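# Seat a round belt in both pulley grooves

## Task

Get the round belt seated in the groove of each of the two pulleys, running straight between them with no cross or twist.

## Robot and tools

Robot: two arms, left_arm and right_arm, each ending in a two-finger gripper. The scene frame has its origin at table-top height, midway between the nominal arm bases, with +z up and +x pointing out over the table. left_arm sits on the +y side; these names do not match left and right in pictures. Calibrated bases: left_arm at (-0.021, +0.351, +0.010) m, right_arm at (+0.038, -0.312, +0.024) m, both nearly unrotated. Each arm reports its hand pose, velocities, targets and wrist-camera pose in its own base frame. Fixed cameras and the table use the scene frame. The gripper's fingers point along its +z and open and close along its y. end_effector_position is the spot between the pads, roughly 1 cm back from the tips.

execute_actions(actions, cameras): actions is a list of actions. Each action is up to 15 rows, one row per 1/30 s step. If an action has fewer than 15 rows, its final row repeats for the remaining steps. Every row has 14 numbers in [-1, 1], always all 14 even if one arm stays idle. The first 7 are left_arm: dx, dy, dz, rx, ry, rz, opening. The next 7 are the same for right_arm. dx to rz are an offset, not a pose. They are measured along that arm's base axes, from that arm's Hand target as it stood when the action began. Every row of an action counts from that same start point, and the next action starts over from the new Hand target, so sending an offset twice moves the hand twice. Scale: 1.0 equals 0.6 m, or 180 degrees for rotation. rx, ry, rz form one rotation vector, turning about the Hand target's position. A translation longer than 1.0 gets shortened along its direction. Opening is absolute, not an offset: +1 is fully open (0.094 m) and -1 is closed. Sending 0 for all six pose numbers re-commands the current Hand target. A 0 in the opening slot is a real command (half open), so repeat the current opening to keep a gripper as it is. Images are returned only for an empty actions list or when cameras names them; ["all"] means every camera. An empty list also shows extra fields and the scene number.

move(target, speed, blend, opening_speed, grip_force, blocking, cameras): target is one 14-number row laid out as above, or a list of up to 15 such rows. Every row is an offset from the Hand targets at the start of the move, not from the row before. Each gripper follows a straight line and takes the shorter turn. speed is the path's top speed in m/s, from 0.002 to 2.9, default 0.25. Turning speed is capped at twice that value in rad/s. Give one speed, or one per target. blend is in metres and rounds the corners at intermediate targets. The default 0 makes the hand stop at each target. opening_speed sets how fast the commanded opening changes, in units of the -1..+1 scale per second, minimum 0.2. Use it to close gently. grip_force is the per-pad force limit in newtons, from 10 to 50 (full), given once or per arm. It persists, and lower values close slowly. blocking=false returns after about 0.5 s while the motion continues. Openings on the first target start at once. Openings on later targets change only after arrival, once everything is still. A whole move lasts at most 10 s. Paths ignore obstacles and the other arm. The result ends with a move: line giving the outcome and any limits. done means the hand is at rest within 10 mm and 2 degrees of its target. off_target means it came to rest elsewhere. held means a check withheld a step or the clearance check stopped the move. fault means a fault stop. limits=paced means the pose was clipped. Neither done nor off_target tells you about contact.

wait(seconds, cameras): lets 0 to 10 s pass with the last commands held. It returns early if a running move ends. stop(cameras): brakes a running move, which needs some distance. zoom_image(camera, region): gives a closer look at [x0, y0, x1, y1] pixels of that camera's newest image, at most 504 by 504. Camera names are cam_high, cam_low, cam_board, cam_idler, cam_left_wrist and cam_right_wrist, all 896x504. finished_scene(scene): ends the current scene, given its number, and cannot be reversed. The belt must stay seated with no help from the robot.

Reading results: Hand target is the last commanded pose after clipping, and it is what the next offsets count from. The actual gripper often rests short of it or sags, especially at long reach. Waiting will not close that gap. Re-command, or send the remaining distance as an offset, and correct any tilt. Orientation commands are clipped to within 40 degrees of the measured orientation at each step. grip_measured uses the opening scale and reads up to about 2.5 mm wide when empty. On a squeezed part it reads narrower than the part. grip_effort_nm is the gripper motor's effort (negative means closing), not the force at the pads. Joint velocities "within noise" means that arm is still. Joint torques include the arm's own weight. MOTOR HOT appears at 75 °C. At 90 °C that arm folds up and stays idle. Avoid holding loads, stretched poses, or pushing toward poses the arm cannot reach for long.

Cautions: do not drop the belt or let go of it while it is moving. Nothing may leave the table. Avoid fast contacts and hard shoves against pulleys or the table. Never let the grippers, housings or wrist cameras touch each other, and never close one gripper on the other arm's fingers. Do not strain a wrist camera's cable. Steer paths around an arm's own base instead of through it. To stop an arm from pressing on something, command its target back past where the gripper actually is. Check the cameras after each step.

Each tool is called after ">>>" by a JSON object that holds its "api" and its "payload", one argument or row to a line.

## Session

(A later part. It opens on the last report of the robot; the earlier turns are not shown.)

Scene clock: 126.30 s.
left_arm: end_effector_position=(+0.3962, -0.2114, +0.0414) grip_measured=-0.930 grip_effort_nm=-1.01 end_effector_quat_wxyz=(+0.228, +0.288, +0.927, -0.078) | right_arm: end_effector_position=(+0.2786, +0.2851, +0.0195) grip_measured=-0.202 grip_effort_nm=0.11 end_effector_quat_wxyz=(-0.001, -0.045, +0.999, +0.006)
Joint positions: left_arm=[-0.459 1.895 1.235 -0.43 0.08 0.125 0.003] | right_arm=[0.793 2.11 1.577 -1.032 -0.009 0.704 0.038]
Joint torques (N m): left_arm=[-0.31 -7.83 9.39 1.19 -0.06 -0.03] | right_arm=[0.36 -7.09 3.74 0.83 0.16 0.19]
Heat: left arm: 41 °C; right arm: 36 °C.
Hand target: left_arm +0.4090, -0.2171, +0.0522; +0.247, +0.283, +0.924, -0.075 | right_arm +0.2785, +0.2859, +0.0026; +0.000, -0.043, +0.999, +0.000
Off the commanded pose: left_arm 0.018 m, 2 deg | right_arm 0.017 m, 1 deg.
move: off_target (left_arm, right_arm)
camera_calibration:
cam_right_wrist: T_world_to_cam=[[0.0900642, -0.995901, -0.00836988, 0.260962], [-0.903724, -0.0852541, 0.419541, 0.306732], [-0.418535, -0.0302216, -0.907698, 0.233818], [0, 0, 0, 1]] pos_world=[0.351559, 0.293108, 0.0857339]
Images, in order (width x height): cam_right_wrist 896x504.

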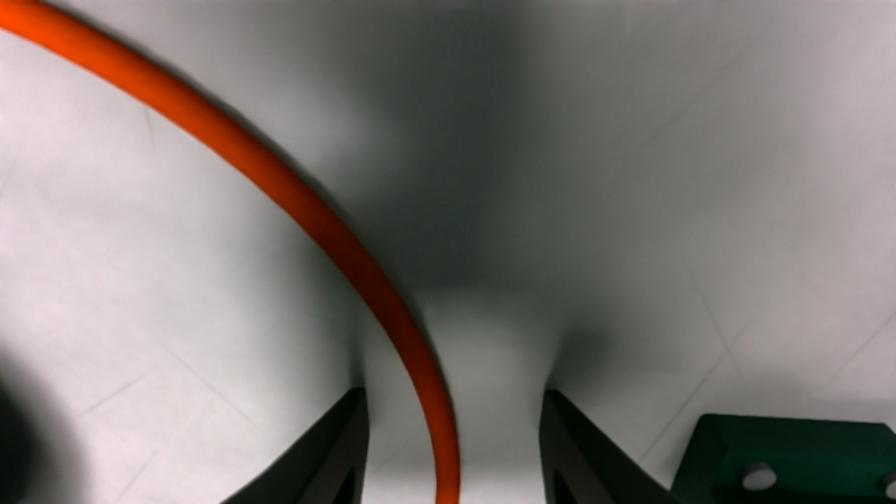

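>>> {"api": "move", "payload": {
  "target": [
    [0,0,0,0,0,0,-0.98,0,0,0,0,0,0,-0.98],
    [0,0,0.01,0,0,0,-0.98,0.005,-0.02,0.09,0,0,0,-0.98],
    [-0.005,-0.045,0.012,0,0,0,-0.98,0.005,-0.054,0.105,0,0,0,-0.98],
    [-0.005,-0.06,0.014,0,0,0,-0.98,-0.012,-0.109,0.106,0,0,0,-0.98]
  ],
  "speed": 0.1,
  "blend": [0,0.005,0.005,0],
  "cameras": ["cam_low","cam_board","cam_idler","cam_right_wrist"]
}}

>>> {"api": "zoom_image", "payload": {
  "camera": "cam_low",
  "region": [300, 160, 580, 290]
}}

>>> {"api": "zoom_image", "payload": {
  "camera": "cam_idler",
  "region": [560, 150, 840, 280]
}}

Scene clock: 130.00 s.
left_arm: end_effector_position=(+0.4014, -0.2508, +0.0534) grip_measured=-0.930 grip_effort_nm=-1.01 end_effector_quat_wxyz=(+0.243, +0.291, +0.922, -0.080) | right_arm: end_effector_position=(+0.2744, +0.2302, +0.0607) grip_measured=-0.914 grip_effort_nm=-1.01 end_effector_quat_wxyz=(+0.000, -0.047, +0.999, +0.005)
Joint positions: left_arm=[-0.544 1.941 1.333 -0.447 0.04 0.057 0.003] | right_arm=[0.694 1.918 1.466 -1.112 -0.008 0.6 0.004]
Joint torques (N m): left_arm=[-0.36 -8.57 8.99 0.96 -0.11 -0.08] | right_arm=[-1.22 -10.5 4.67 0.12 0.16 0.06]
Heat: left arm: 41 °C; right arm: 37 °C.
Hand target: left_arm +0.4061, -0.2529, +0.0605; +0.247, +0.283, +0.924, -0.075 | right_arm +0.2712, +0.2205, +0.0662; +0.000, -0.043, +0.999, +0.000
Off the commanded pose: left_arm 0.009 m, 1 deg | right_arm 0.012 m, 1 deg.
move: off_target (right_arm)
camera_calibration:
cam_right_wrist: T_world_to_cam=[[0.0950482, -0.99544, -0.0080122, 0.205547], [-0.904107, -0.0896901, 0.417788, 0.282188], [-0.416602, -0.0324661, -0.908509, 0.267783], [0, 0, 0, 1]] pos_world=[0.34715, 0.238613, 0.127036]
Images, in order (width x height): cam_low 896x504, cam_board 896x504, cam_idler 896x504, cam_right_wrist 896x504.

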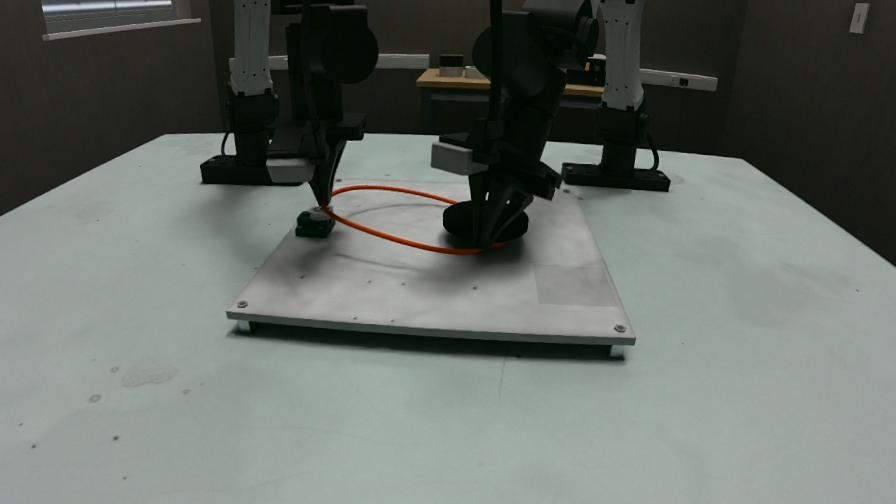

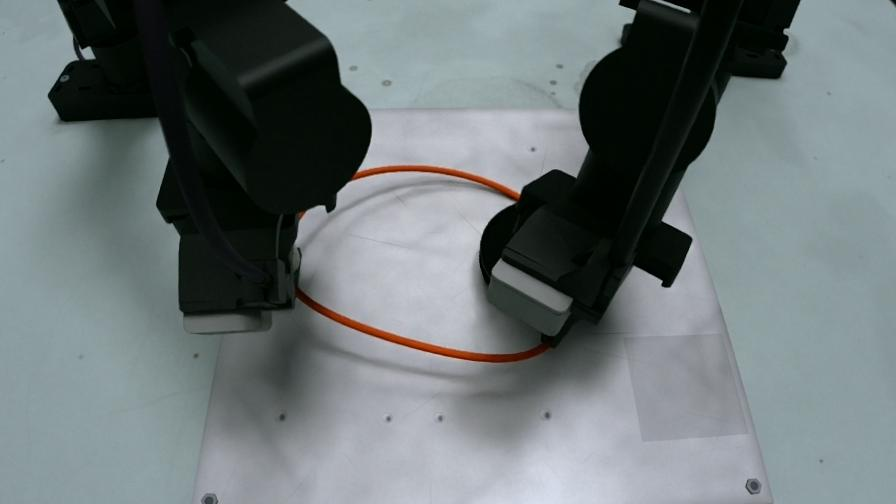

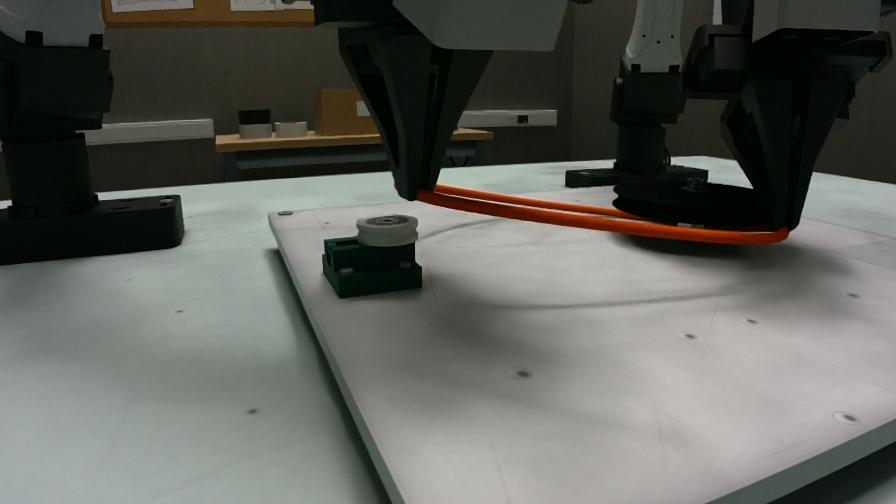

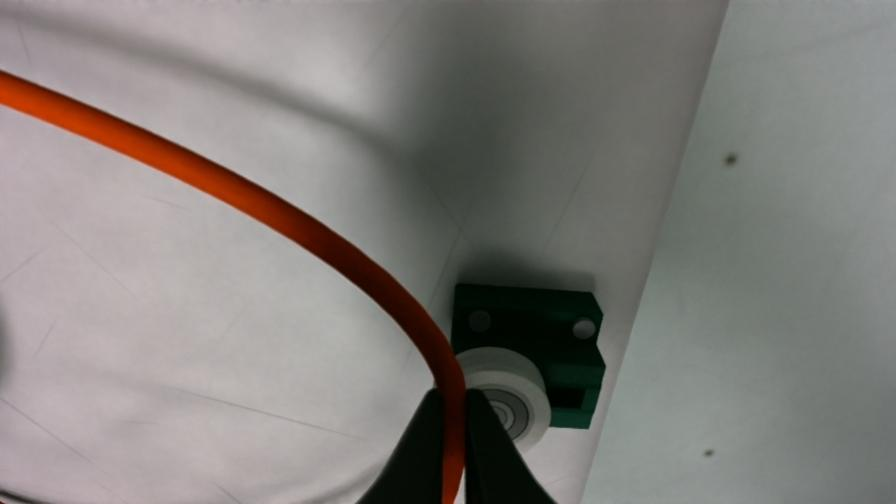

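Scaled by 1.800 from the camera's 896x504 image, which has a finer 1280x720 frame.

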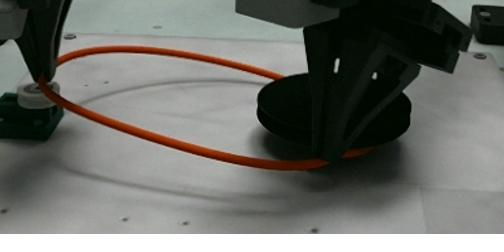

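Scaled by 1.800 from the camera's 896x504 image, which has a finer 1280x720 frame.

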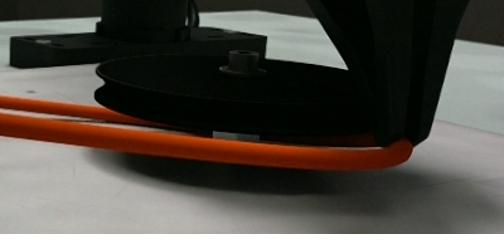

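>>> {"api": "move", "payload": {
  "target": [
    [0.006,0.085,-0.006,0,0,0,-0.98,0.01,0.11,-0.03,0,0,0,-0.98],
    [0.006,0.085,0.002,0,0,0,-0.98,0.01,0.11,-0.025,0,0,0,-0.98]
  ],
  "speed": 0.1,
  "cameras": ["cam_low","cam_board","cam_idler","cam_left_wrist"]
}}

>>> {"api": "zoom_image", "payload": {
  "camera": "cam_low",
  "region": [300, 160, 580, 290]
}}

>>> {"api": "zoom_image", "payload": {
  "camera": "cam_idler",
  "region": [560, 150, 880, 300]
}}

Scene clock: 133.07 s.
left_arm: end_effector_position=(+0.4054, -0.2040, +0.0436) grip_measured=-0.930 grip_effort_nm=-1.01 end_effector_quat_wxyz=(+0.226, +0.282, +0.929, -0.074) | right_arm: end_effector_position=(+0.2767, +0.2870, +0.0498) grip_measured=-0.914 grip_effort_nm=-1.01 end_effector_quat_wxyz=(+0.002, -0.048, +0.999, +0.008)
Joint positions: left_arm=[-0.435 1.912 1.271 -0.456 0.081 0.134 0.003] | right_arm=[0.8 2.074 1.646 -1.128 -0.008 0.704 0.004]
Joint torques (N m): left_arm=[0.92 -11.96 6.13 1.15 0.12 0.23] | right_arm=[0.1 -8.25 7.82 0.07 0.21 0.24]
Heat: left arm: 42 °C; right arm: 37 °C.
Hand target: left_arm +0.4097, -0.2020, +0.0618; +0.247, +0.283, +0.924, -0.075 | right_arm +0.2772, +0.2865, +0.0512; +0.000, -0.043, +0.999, +0.000
Off the commanded pose: left_arm 0.019 m, 3 deg | right_arm 0.002 m, 1 deg.
move: off_target (left_arm)
camera_calibration:
cam_left_wrist: T_world_to_cam=[[-0.557207, -0.830342, 0.00718075, 0.0550902], [-0.8291, 0.555853, -0.0601751, 0.493079], [0.0459745, -0.0394836, -0.998162, 0.103171], [0, 0, 0, 1]] pos_world=[0.434765, -0.224262, 0.132257]
Images, in order (width x height): cam_low 896x504, cam_board 896x504, cam_idler 896x504, cam_left_wrist 896x504.

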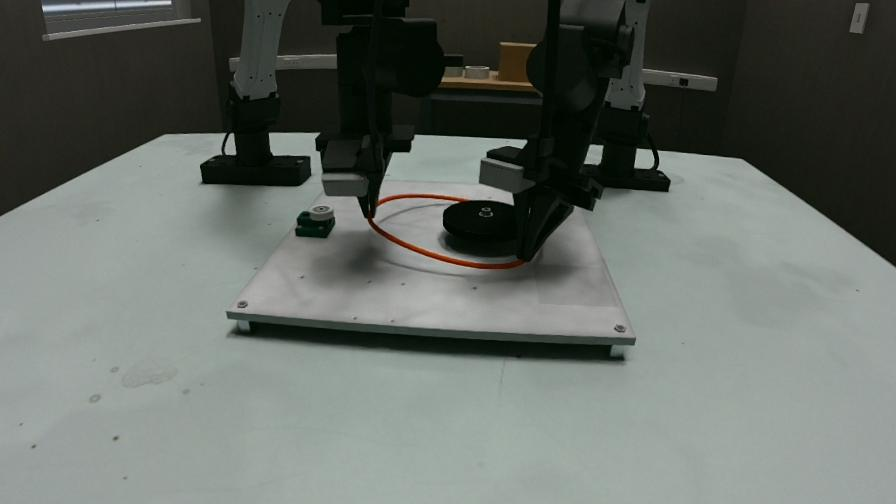

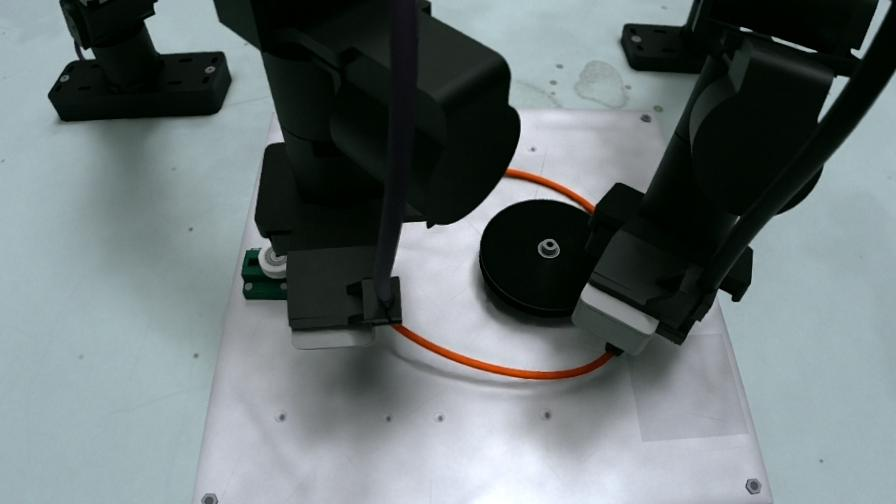

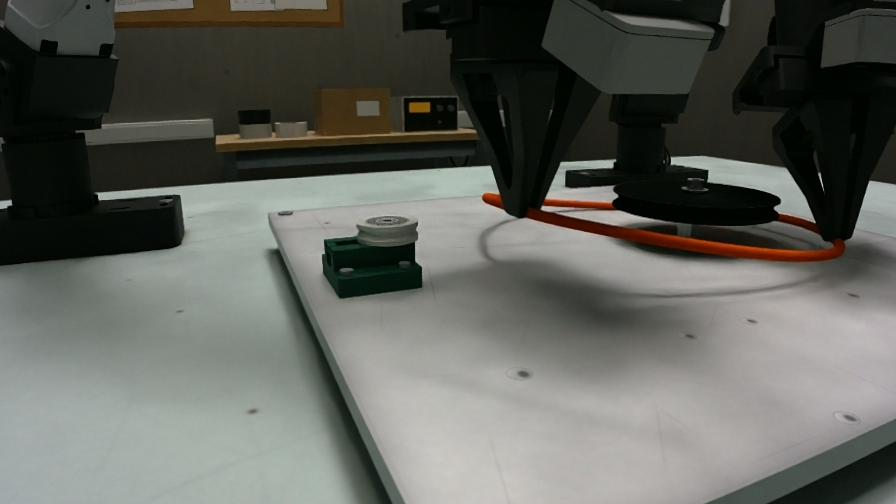

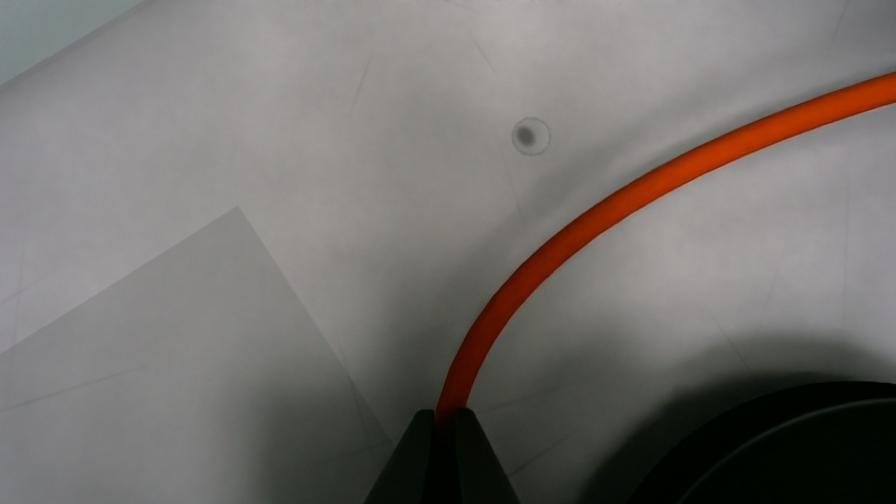

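Scaled by 1.800 from the camera's 896x504 image, which has a finer 1280x720 frame.

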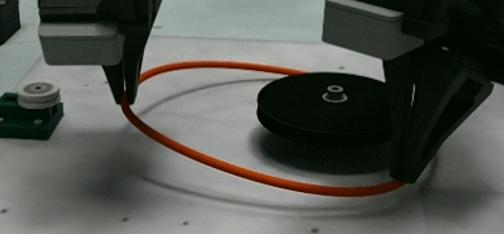

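Scaled by 1.575 from the camera's 896x504 image, which has a finer 1280x720 frame.

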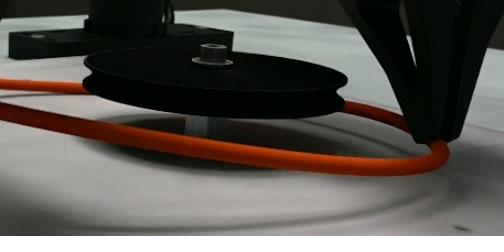

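>>> {"api": "move", "payload": {
  "target": [0,0.01,0.035,0,0,0,-0.98,0,0,0,0,0,0,-0.98],
  "speed": 0.1,
  "cameras": ["cam_low","cam_board","cam_idler"]
}}

>>> {"api": "zoom_image", "payload": {
  "camera": "cam_low",
  "region": [380, 160, 580, 290]
}}

>>> {"api": "zoom_image", "payload": {
  "camera": "cam_idler",
  "region": [560, 150, 880, 300]
}}

Scene clock: 134.63 s.
left_arm: end_effector_position=(+0.3938, -0.1963, +0.0523) grip_measured=-0.930 grip_effort_nm=-1.01 end_effector_quat_wxyz=(+0.209, +0.285, +0.932, -0.075) | right_arm: end_effector_position=(+0.2766, +0.2870, +0.0498) grip_measured=-0.914 grip_effort_nm=-1.01 end_effector_quat_wxyz=(+0.002, -0.048, +0.999, +0.008)
Joint positions: left_arm=[-0.426 1.874 1.271 -0.529 0.092 0.147 0.003] | right_arm=[0.8 2.074 1.646 -1.129 -0.008 0.704 0.004]
Joint torques (N m): left_arm=[1.47 -11.6 9.52 1.03 0.07 0.23] | right_arm=[-0.02 -8.08 7.88 -0.01 0.21 0.29]
Heat: left arm: 42 °C; right arm: 37 °C.
Hand target: left_arm +0.4097, -0.1959, +0.0827; +0.247, +0.283, +0.924, -0.075 | right_arm +0.2772, +0.2865, +0.0512; +0.000, -0.043, +0.999, +0.000
Off the commanded pose: left_arm 0.034 m, 4 deg | right_arm 0.002 m, 1 deg.
move: off_target (left_arm)
Images, in order (width x height): cam_low 896x504, cam_board 896x504, cam_idler 896x504.

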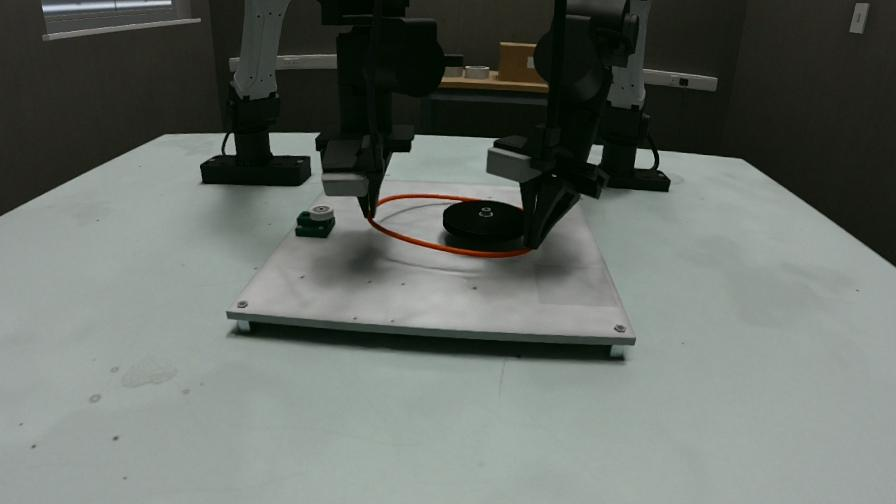

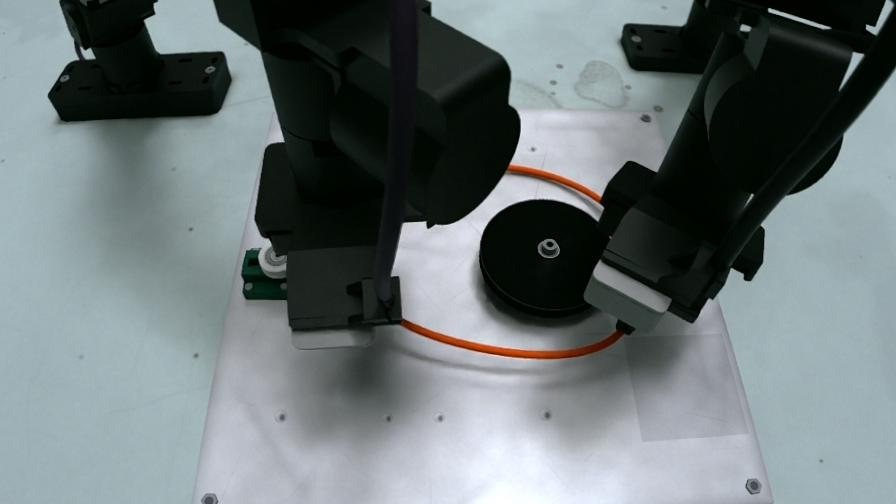

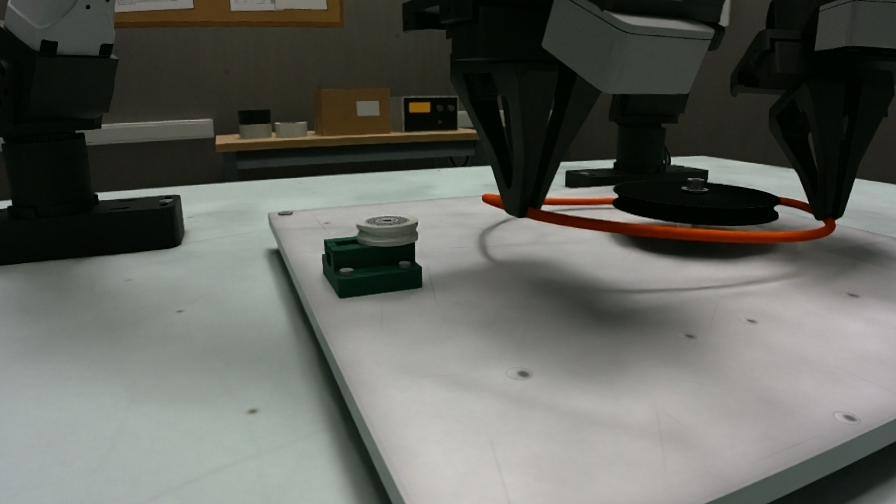

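Scaled by 2.520 from the camera's 896x504 image, which has a finer 1280x720 frame.

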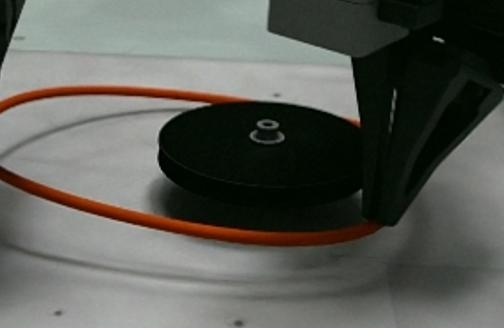

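Scaled by 1.575 from the camera's 896x504 image, which has a finer 1280x720 frame.

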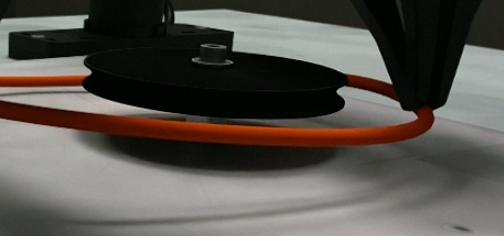

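>>> {"api": "move", "payload": {
  "target": [0.0,-0.07,0.0,0,0,0,-0.98,-0.01,-0.11,0.018,0,0,0,-0.98],
  "speed": 0.1,
  "cameras": ["cam_low","cam_board","cam_idler"]
}}

>>> {"api": "zoom_image", "payload": {
  "camera": "cam_low",
  "region": [380, 160, 580, 290]
}}

>>> {"api": "zoom_image", "payload": {
  "camera": "cam_idler",
  "region": [560, 150, 880, 300]
}}

Scene clock: 136.73 s.
left_arm: end_effector_position=(+0.3959, -0.2431, +0.0739) grip_measured=-0.930 grip_effort_nm=-1.01 end_effector_quat_wxyz=(+0.232, +0.298, +0.921, -0.095) | right_arm: end_effector_position=(+0.2755, +0.2313, +0.0572) grip_measured=-0.914 grip_effort_nm=-1.01 end_effector_quat_wxyz=(+0.003, -0.048, +0.999, +0.009)
Joint positions: left_arm=[-0.517 1.895 1.362 -0.538 0.09 0.086 0.003] | right_arm=[0.693 1.92 1.454 -1.09 -0.011 0.598 0.004]
Joint torques (N m): left_arm=[0.75 -8.09 9.52 1.07 -0.41 -0.04] | right_arm=[-1.29 -10.22 4.6 0.04 0.2 0.11]
Heat: left arm: 43 °C; right arm: 38 °C.
Hand target: left_arm +0.4097, -0.2379, +0.0827; +0.247, +0.283, +0.924, -0.075 | right_arm +0.2712, +0.2205, +0.0620; +0.000, -0.043, +0.999, +0.000
Off the commanded pose: left_arm 0.017 m, 3 deg | right_arm 0.013 m, 1 deg.
move: off_target (left_arm, right_arm)
Images, in order (width x height): cam_low 896x504, cam_board 896x504, cam_idler 896x504.

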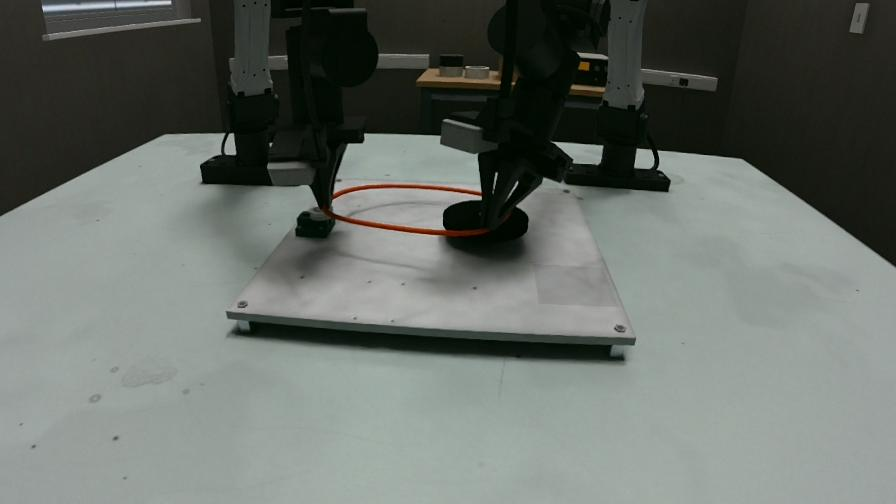

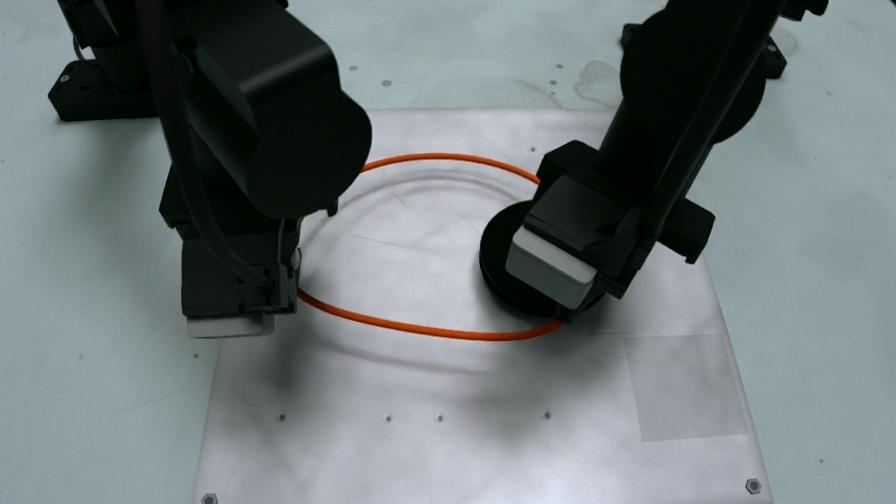

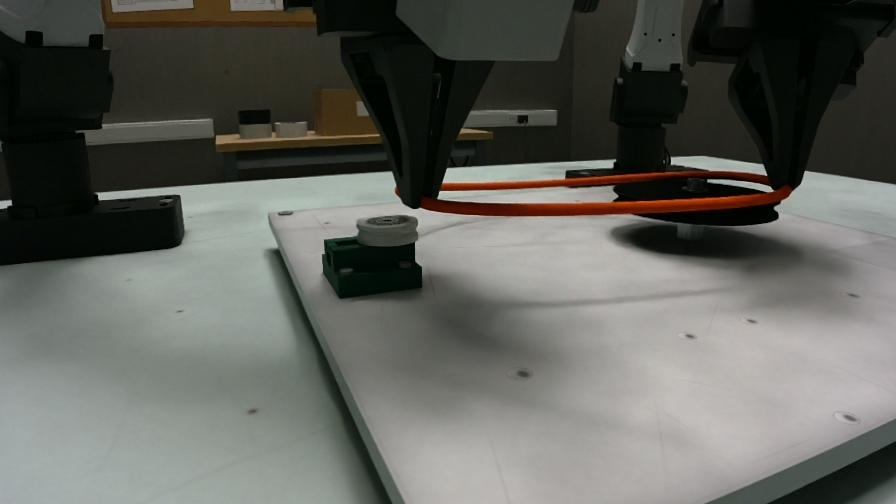

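Scaled by 2.520 from the camera's 896x504 image, which has a finer 1280x720 frame.

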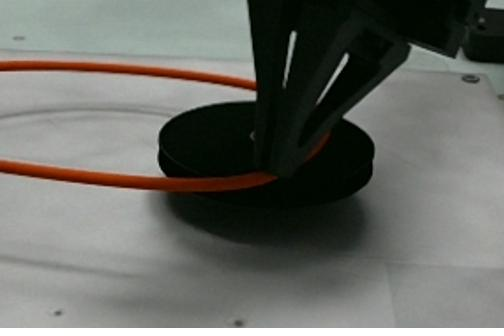

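Scaled by 1.575 from the camera's 896x504 image, which has a finer 1280x720 frame.

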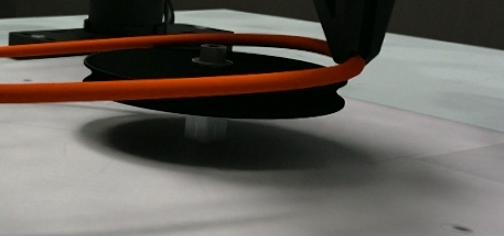

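>>> {"api": "move", "payload": {
  "target": [
    [0,0.045,0,0,0,0,-0.98,0.0,0.08,0.0,0,0,0,-0.98],
    [0,0.045,-0.05,0,0,0,-0.98,0.0,0.08,-0.045,0,0,0,-0.98]
  ],
  "speed": 0.1,
  "cameras": ["cam_low","cam_board","cam_idler"]
}}

>>> {"api": "zoom_image", "payload": {
  "camera": "cam_low",
  "region": [380, 160, 580, 290]
}}

>>> {"api": "zoom_image", "payload": {
  "camera": "cam_idler",
  "region": [560, 150, 880, 300]
}}

Scene clock: 139.53 s.
left_arm: end_effector_position=(+0.4039, -0.2165, +0.0543) grip_measured=-0.930 grip_effort_nm=-1.01 end_effector_quat_wxyz=(+0.238, +0.284, +0.925, -0.085) | right_arm: end_effector_position=(+0.2740, +0.2729, +0.0422) grip_measured=-0.914 grip_effort_nm=-1.01 end_effector_quat_wxyz=(+0.006, -0.049, +0.999, +0.012)
Joint positions: left_arm=[-0.458 1.895 1.278 -0.451 0.09 0.116 0.003] | right_arm=[0.779 2.024 1.541 -1.062 -0.011 0.682 0.004]
Joint torques (N m): left_arm=[1.03 -8.36 5.37 1.39 -0.09 0.23] | right_arm=[-0.05 -7.77 5.03 0.32 0.21 0.22]
Heat: left arm: 43 °C; right arm: 38 °C.
Hand target: left_arm +0.4096, -0.2111, +0.0528; +0.247, +0.283, +0.924, -0.075 | right_arm +0.2712, +0.2685, +0.0350; +0.000, -0.043, +0.999, +0.000
Off the commanded pose: left_arm 0.008 m, 2 deg | right_arm 0.009 m, 2 deg.
move: done
Images, in order (width x height): cam_low 896x504, cam_board 896x504, cam_idler 896x504.

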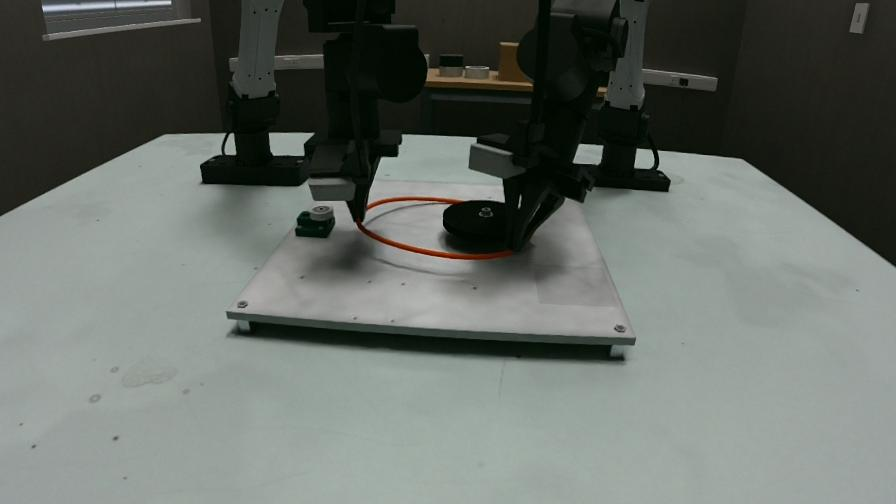

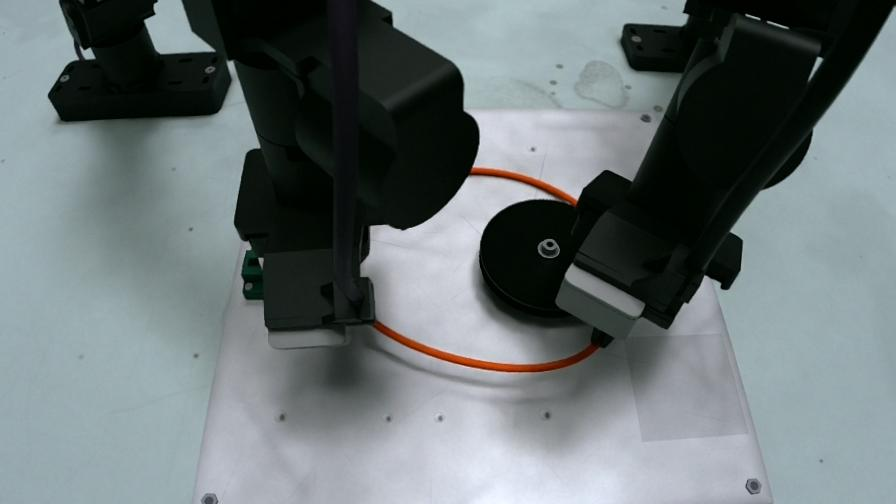

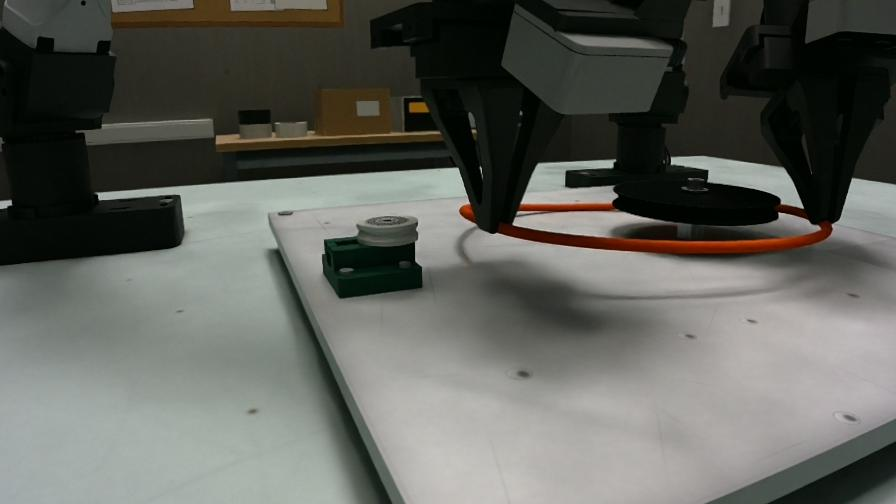

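Scaled by 2.520 from the camera's 896x504 image, which has a finer 1280x720 frame.

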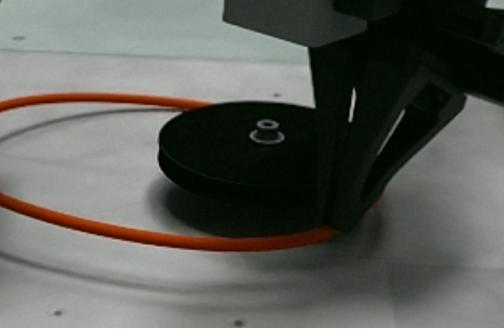

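Scaled by 1.575 from the camera's 896x504 image, which has a finer 1280x720 frame.

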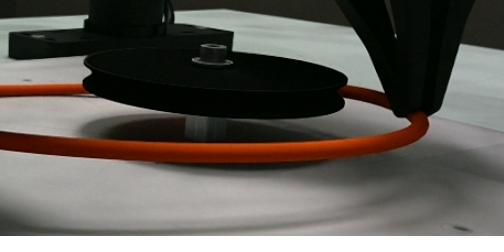

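>>> {"api": "move", "payload": {
  "target": [
    [0,0,0.012,0,0,0,-0.98,0,0,0.02,0,0,0,-0.98],
    [0.0,-0.05,0.012,0,0,0,-0.98,0.0,-0.08,0.045,0,0,0,-0.98]
  ],
  "speed": 0.1,
  "cameras": ["cam_low","cam_board","cam_idler"]
}}

>>> {"api": "zoom_image", "payload": {
  "camera": "cam_low",
  "region": [380, 160, 580, 290]
}}

>>> {"api": "zoom_image", "payload": {
  "camera": "cam_idler",
  "region": [560, 150, 880, 300]
}}

Scene clock: 142.00 s.
left_arm: end_effector_position=(+0.4007, -0.2411, +0.0540) grip_measured=-0.930 grip_effort_nm=-1.01 end_effector_quat_wxyz=(+0.238, +0.295, +0.921, -0.085) | right_arm: end_effector_position=(+0.2782, +0.2348, +0.0576) grip_measured=-0.914 grip_effort_nm=-1.01 end_effector_quat_wxyz=(+0.008, -0.047, +0.999, +0.015)
Joint positions: left_arm=[-0.517 1.925 1.318 -0.455 0.067 0.086 0.003] | right_arm=[0.694 1.92 1.456 -1.075 -0.014 0.599 0.004]
Joint torques (N m): left_arm=[0.01 -8.01 8.95 1.09 -0.22 -0.11] | right_arm=[-1.25 -10.36 4.34 -0.05 0.22 0.08]
Heat: left arm: 43 °C; right arm: 38 °C.
Hand target: left_arm +0.4097, -0.2411, +0.0601; +0.248, +0.283, +0.924, -0.075 | right_arm +0.2712, +0.2205, +0.0620; +0.000, -0.043, +0.999, +0.000
Off the commanded pose: left_arm 0.011 m, 2 deg | right_arm 0.017 m, 2 deg.
move: off_target (left_arm, right_arm)
Images, in order (width x height): cam_low 896x504, cam_board 896x504, cam_idler 896x504.

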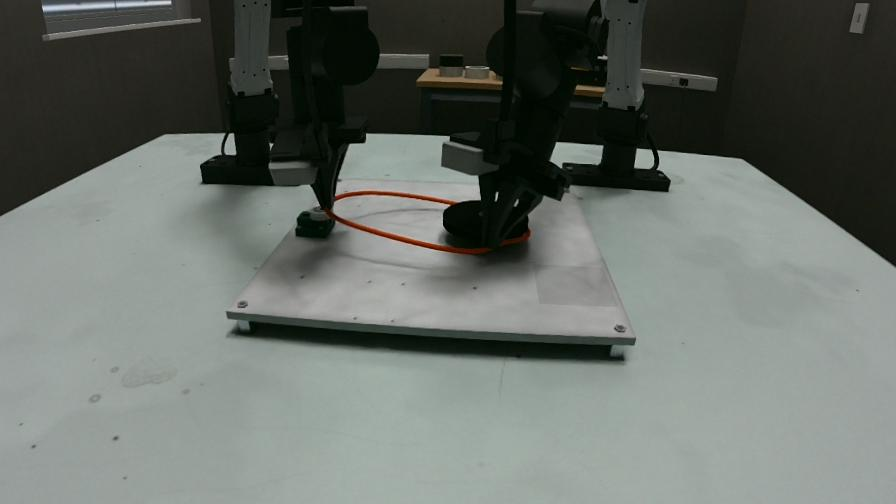

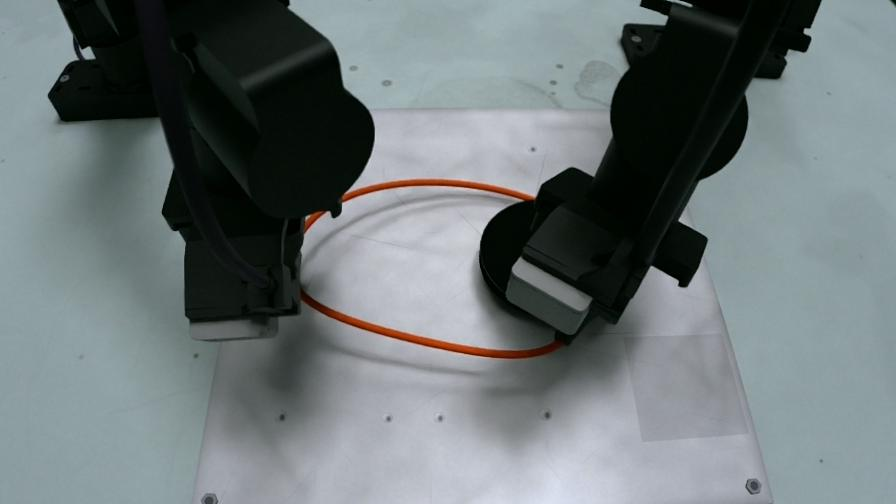

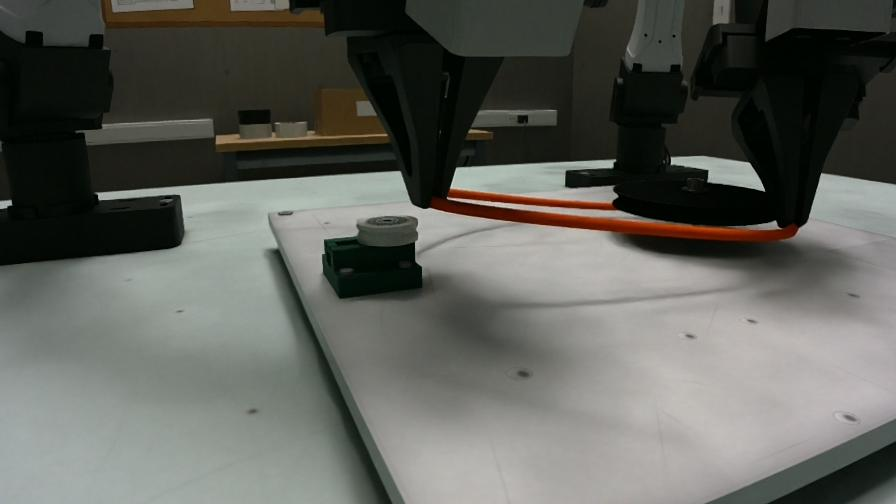

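Scaled by 2.520 from the camera's 896x504 image, which has a finer 1280x720 frame.

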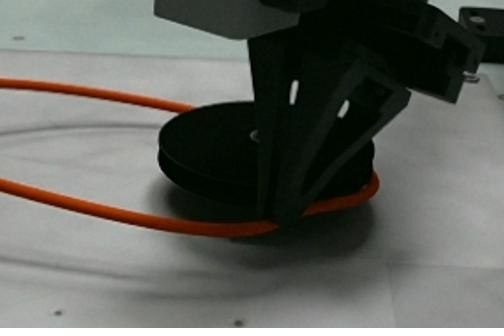

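Scaled by 1.575 from the camera's 896x504 image, which has a finer 1280x720 frame.

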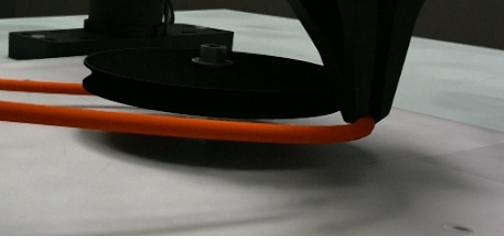

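>>> {"api": "move", "payload": {
  "target": [
    [0.0,-0.01,0.01,0,0,0,-0.98,0,-0.015,0.012,0,0,0,-0.98],
    [0,-0.01,0.01,0,0,0,-0.6,0,-0.015,0.012,0,0,0,-0.98],
    [0,-0.01,0.14,0,0,0,-0.6,0,-0.015,0.012,0,0,0,-0.98],
    [-0.03,0.2,0.18,0,0,0,-0.6,0,-0.015,0.012,0,0,0,-0.98]
  ],
  "speed": 0.12,
  "cameras": ["cam_low","cam_board","cam_idler","cam_left_wrist"]
}}

>>> {"api": "zoom_image", "payload": {
  "camera": "cam_low",
  "region": [380, 160, 580, 290]
}}

>>> {"api": "zoom_image", "payload": {
  "camera": "cam_idler",
  "region": [560, 150, 880, 300]
}}

Scene clock: 147.53 s.
left_arm: end_effector_position=(+0.3957, -0.1203, +0.1584) grip_measured=-0.602 grip_effort_nm=0.14 end_effector_quat_wxyz=(+0.235, +0.276, +0.929, -0.070) | right_arm: end_effector_position=(+0.2725, +0.2187, +0.0620) grip_measured=-0.914 grip_effort_nm=-1.01 end_effector_quat_wxyz=(-0.007, -0.045, +0.999, +0.004)
Joint positions: left_arm=[-0.226 1.682 1.449 -0.868 0.165 0.312 0.019] | right_arm=[0.669 1.896 1.442 -1.122 -0.015 0.579 0.004]
Joint torques (N m): left_arm=[0.42 -9.87 5.57 1.12 0.32 0.27] | right_arm=[-0.94 -10.52 4.94 0.12 0.24 0.06]
Heat: left arm: 43 °C; right arm: 39 °C.
Hand target: left_arm +0.3918, -0.1210, +0.1680; +0.247, +0.283, +0.924, -0.075 | right_arm +0.2713, +0.2115, +0.0693; +0.000, -0.043, +0.999, +0.000
Off the commanded pose: left_arm 0.010 m, 2 deg | right_arm 0.010 m, 1 deg.
move: done
camera_calibration:
cam_left_wrist: T_world_to_cam=[[-0.545478, -0.838122, -0.00239162, 0.114297], [-0.835633, 0.544073, -0.0755137, 0.4491], [0.0645909, -0.0391925, -0.997142, 0.21409], [0, 0, 0, 1]] pos_world=[0.423801, -0.140158, 0.247664]
Images, in order (width x height): cam_low 896x504, cam_board 896x504, cam_idler 896x504, cam_left_wrist 896x504.

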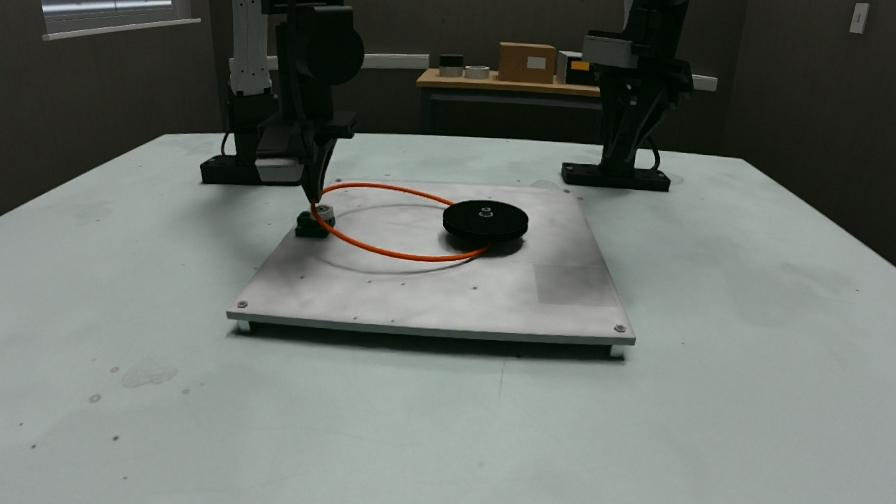

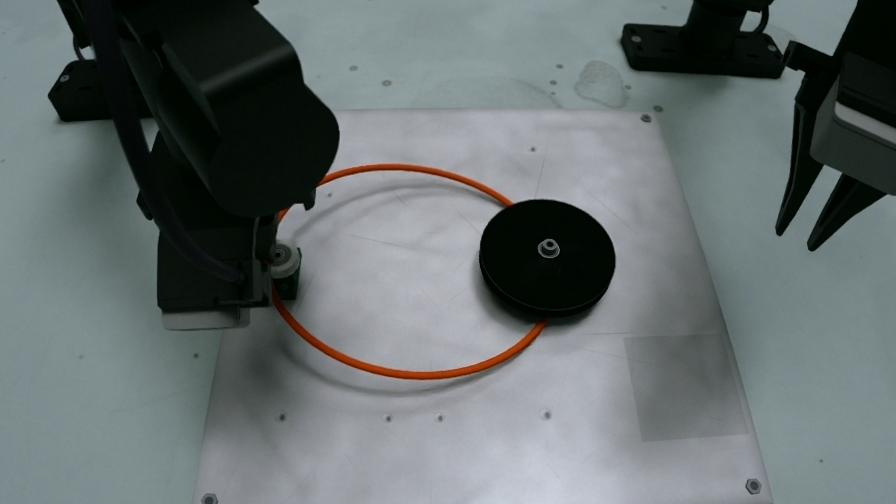

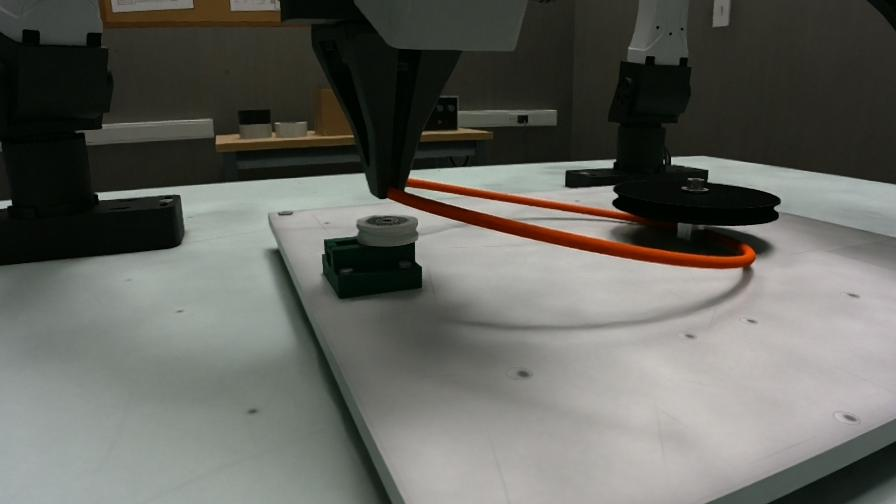

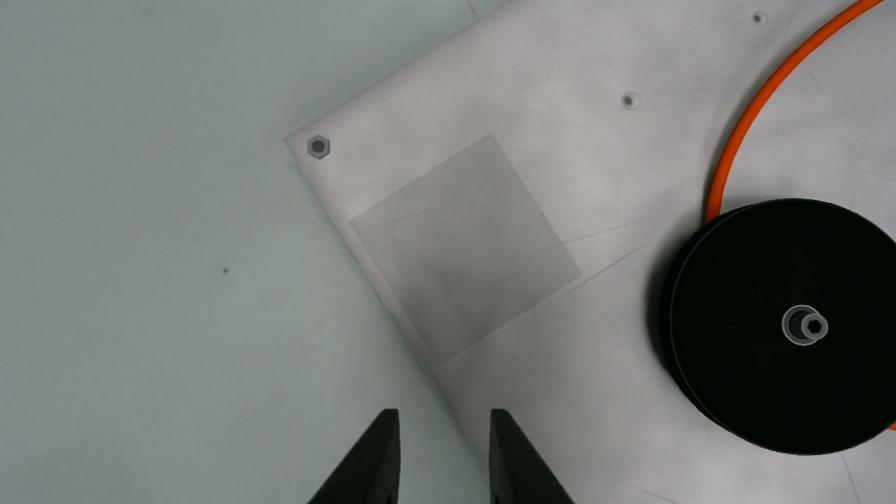

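Scaled by 2.520 from the camera's 896x504 image, which has a finer 1280x720 frame.

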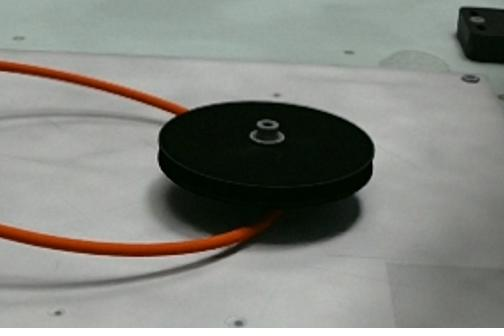

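Scaled by 1.575 from the camera's 896x504 image, which has a finer 1280x720 frame.

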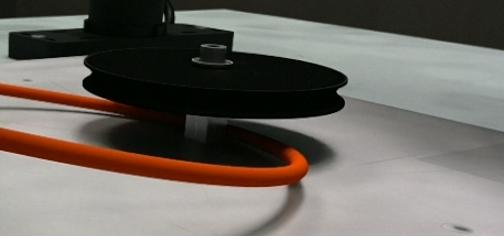

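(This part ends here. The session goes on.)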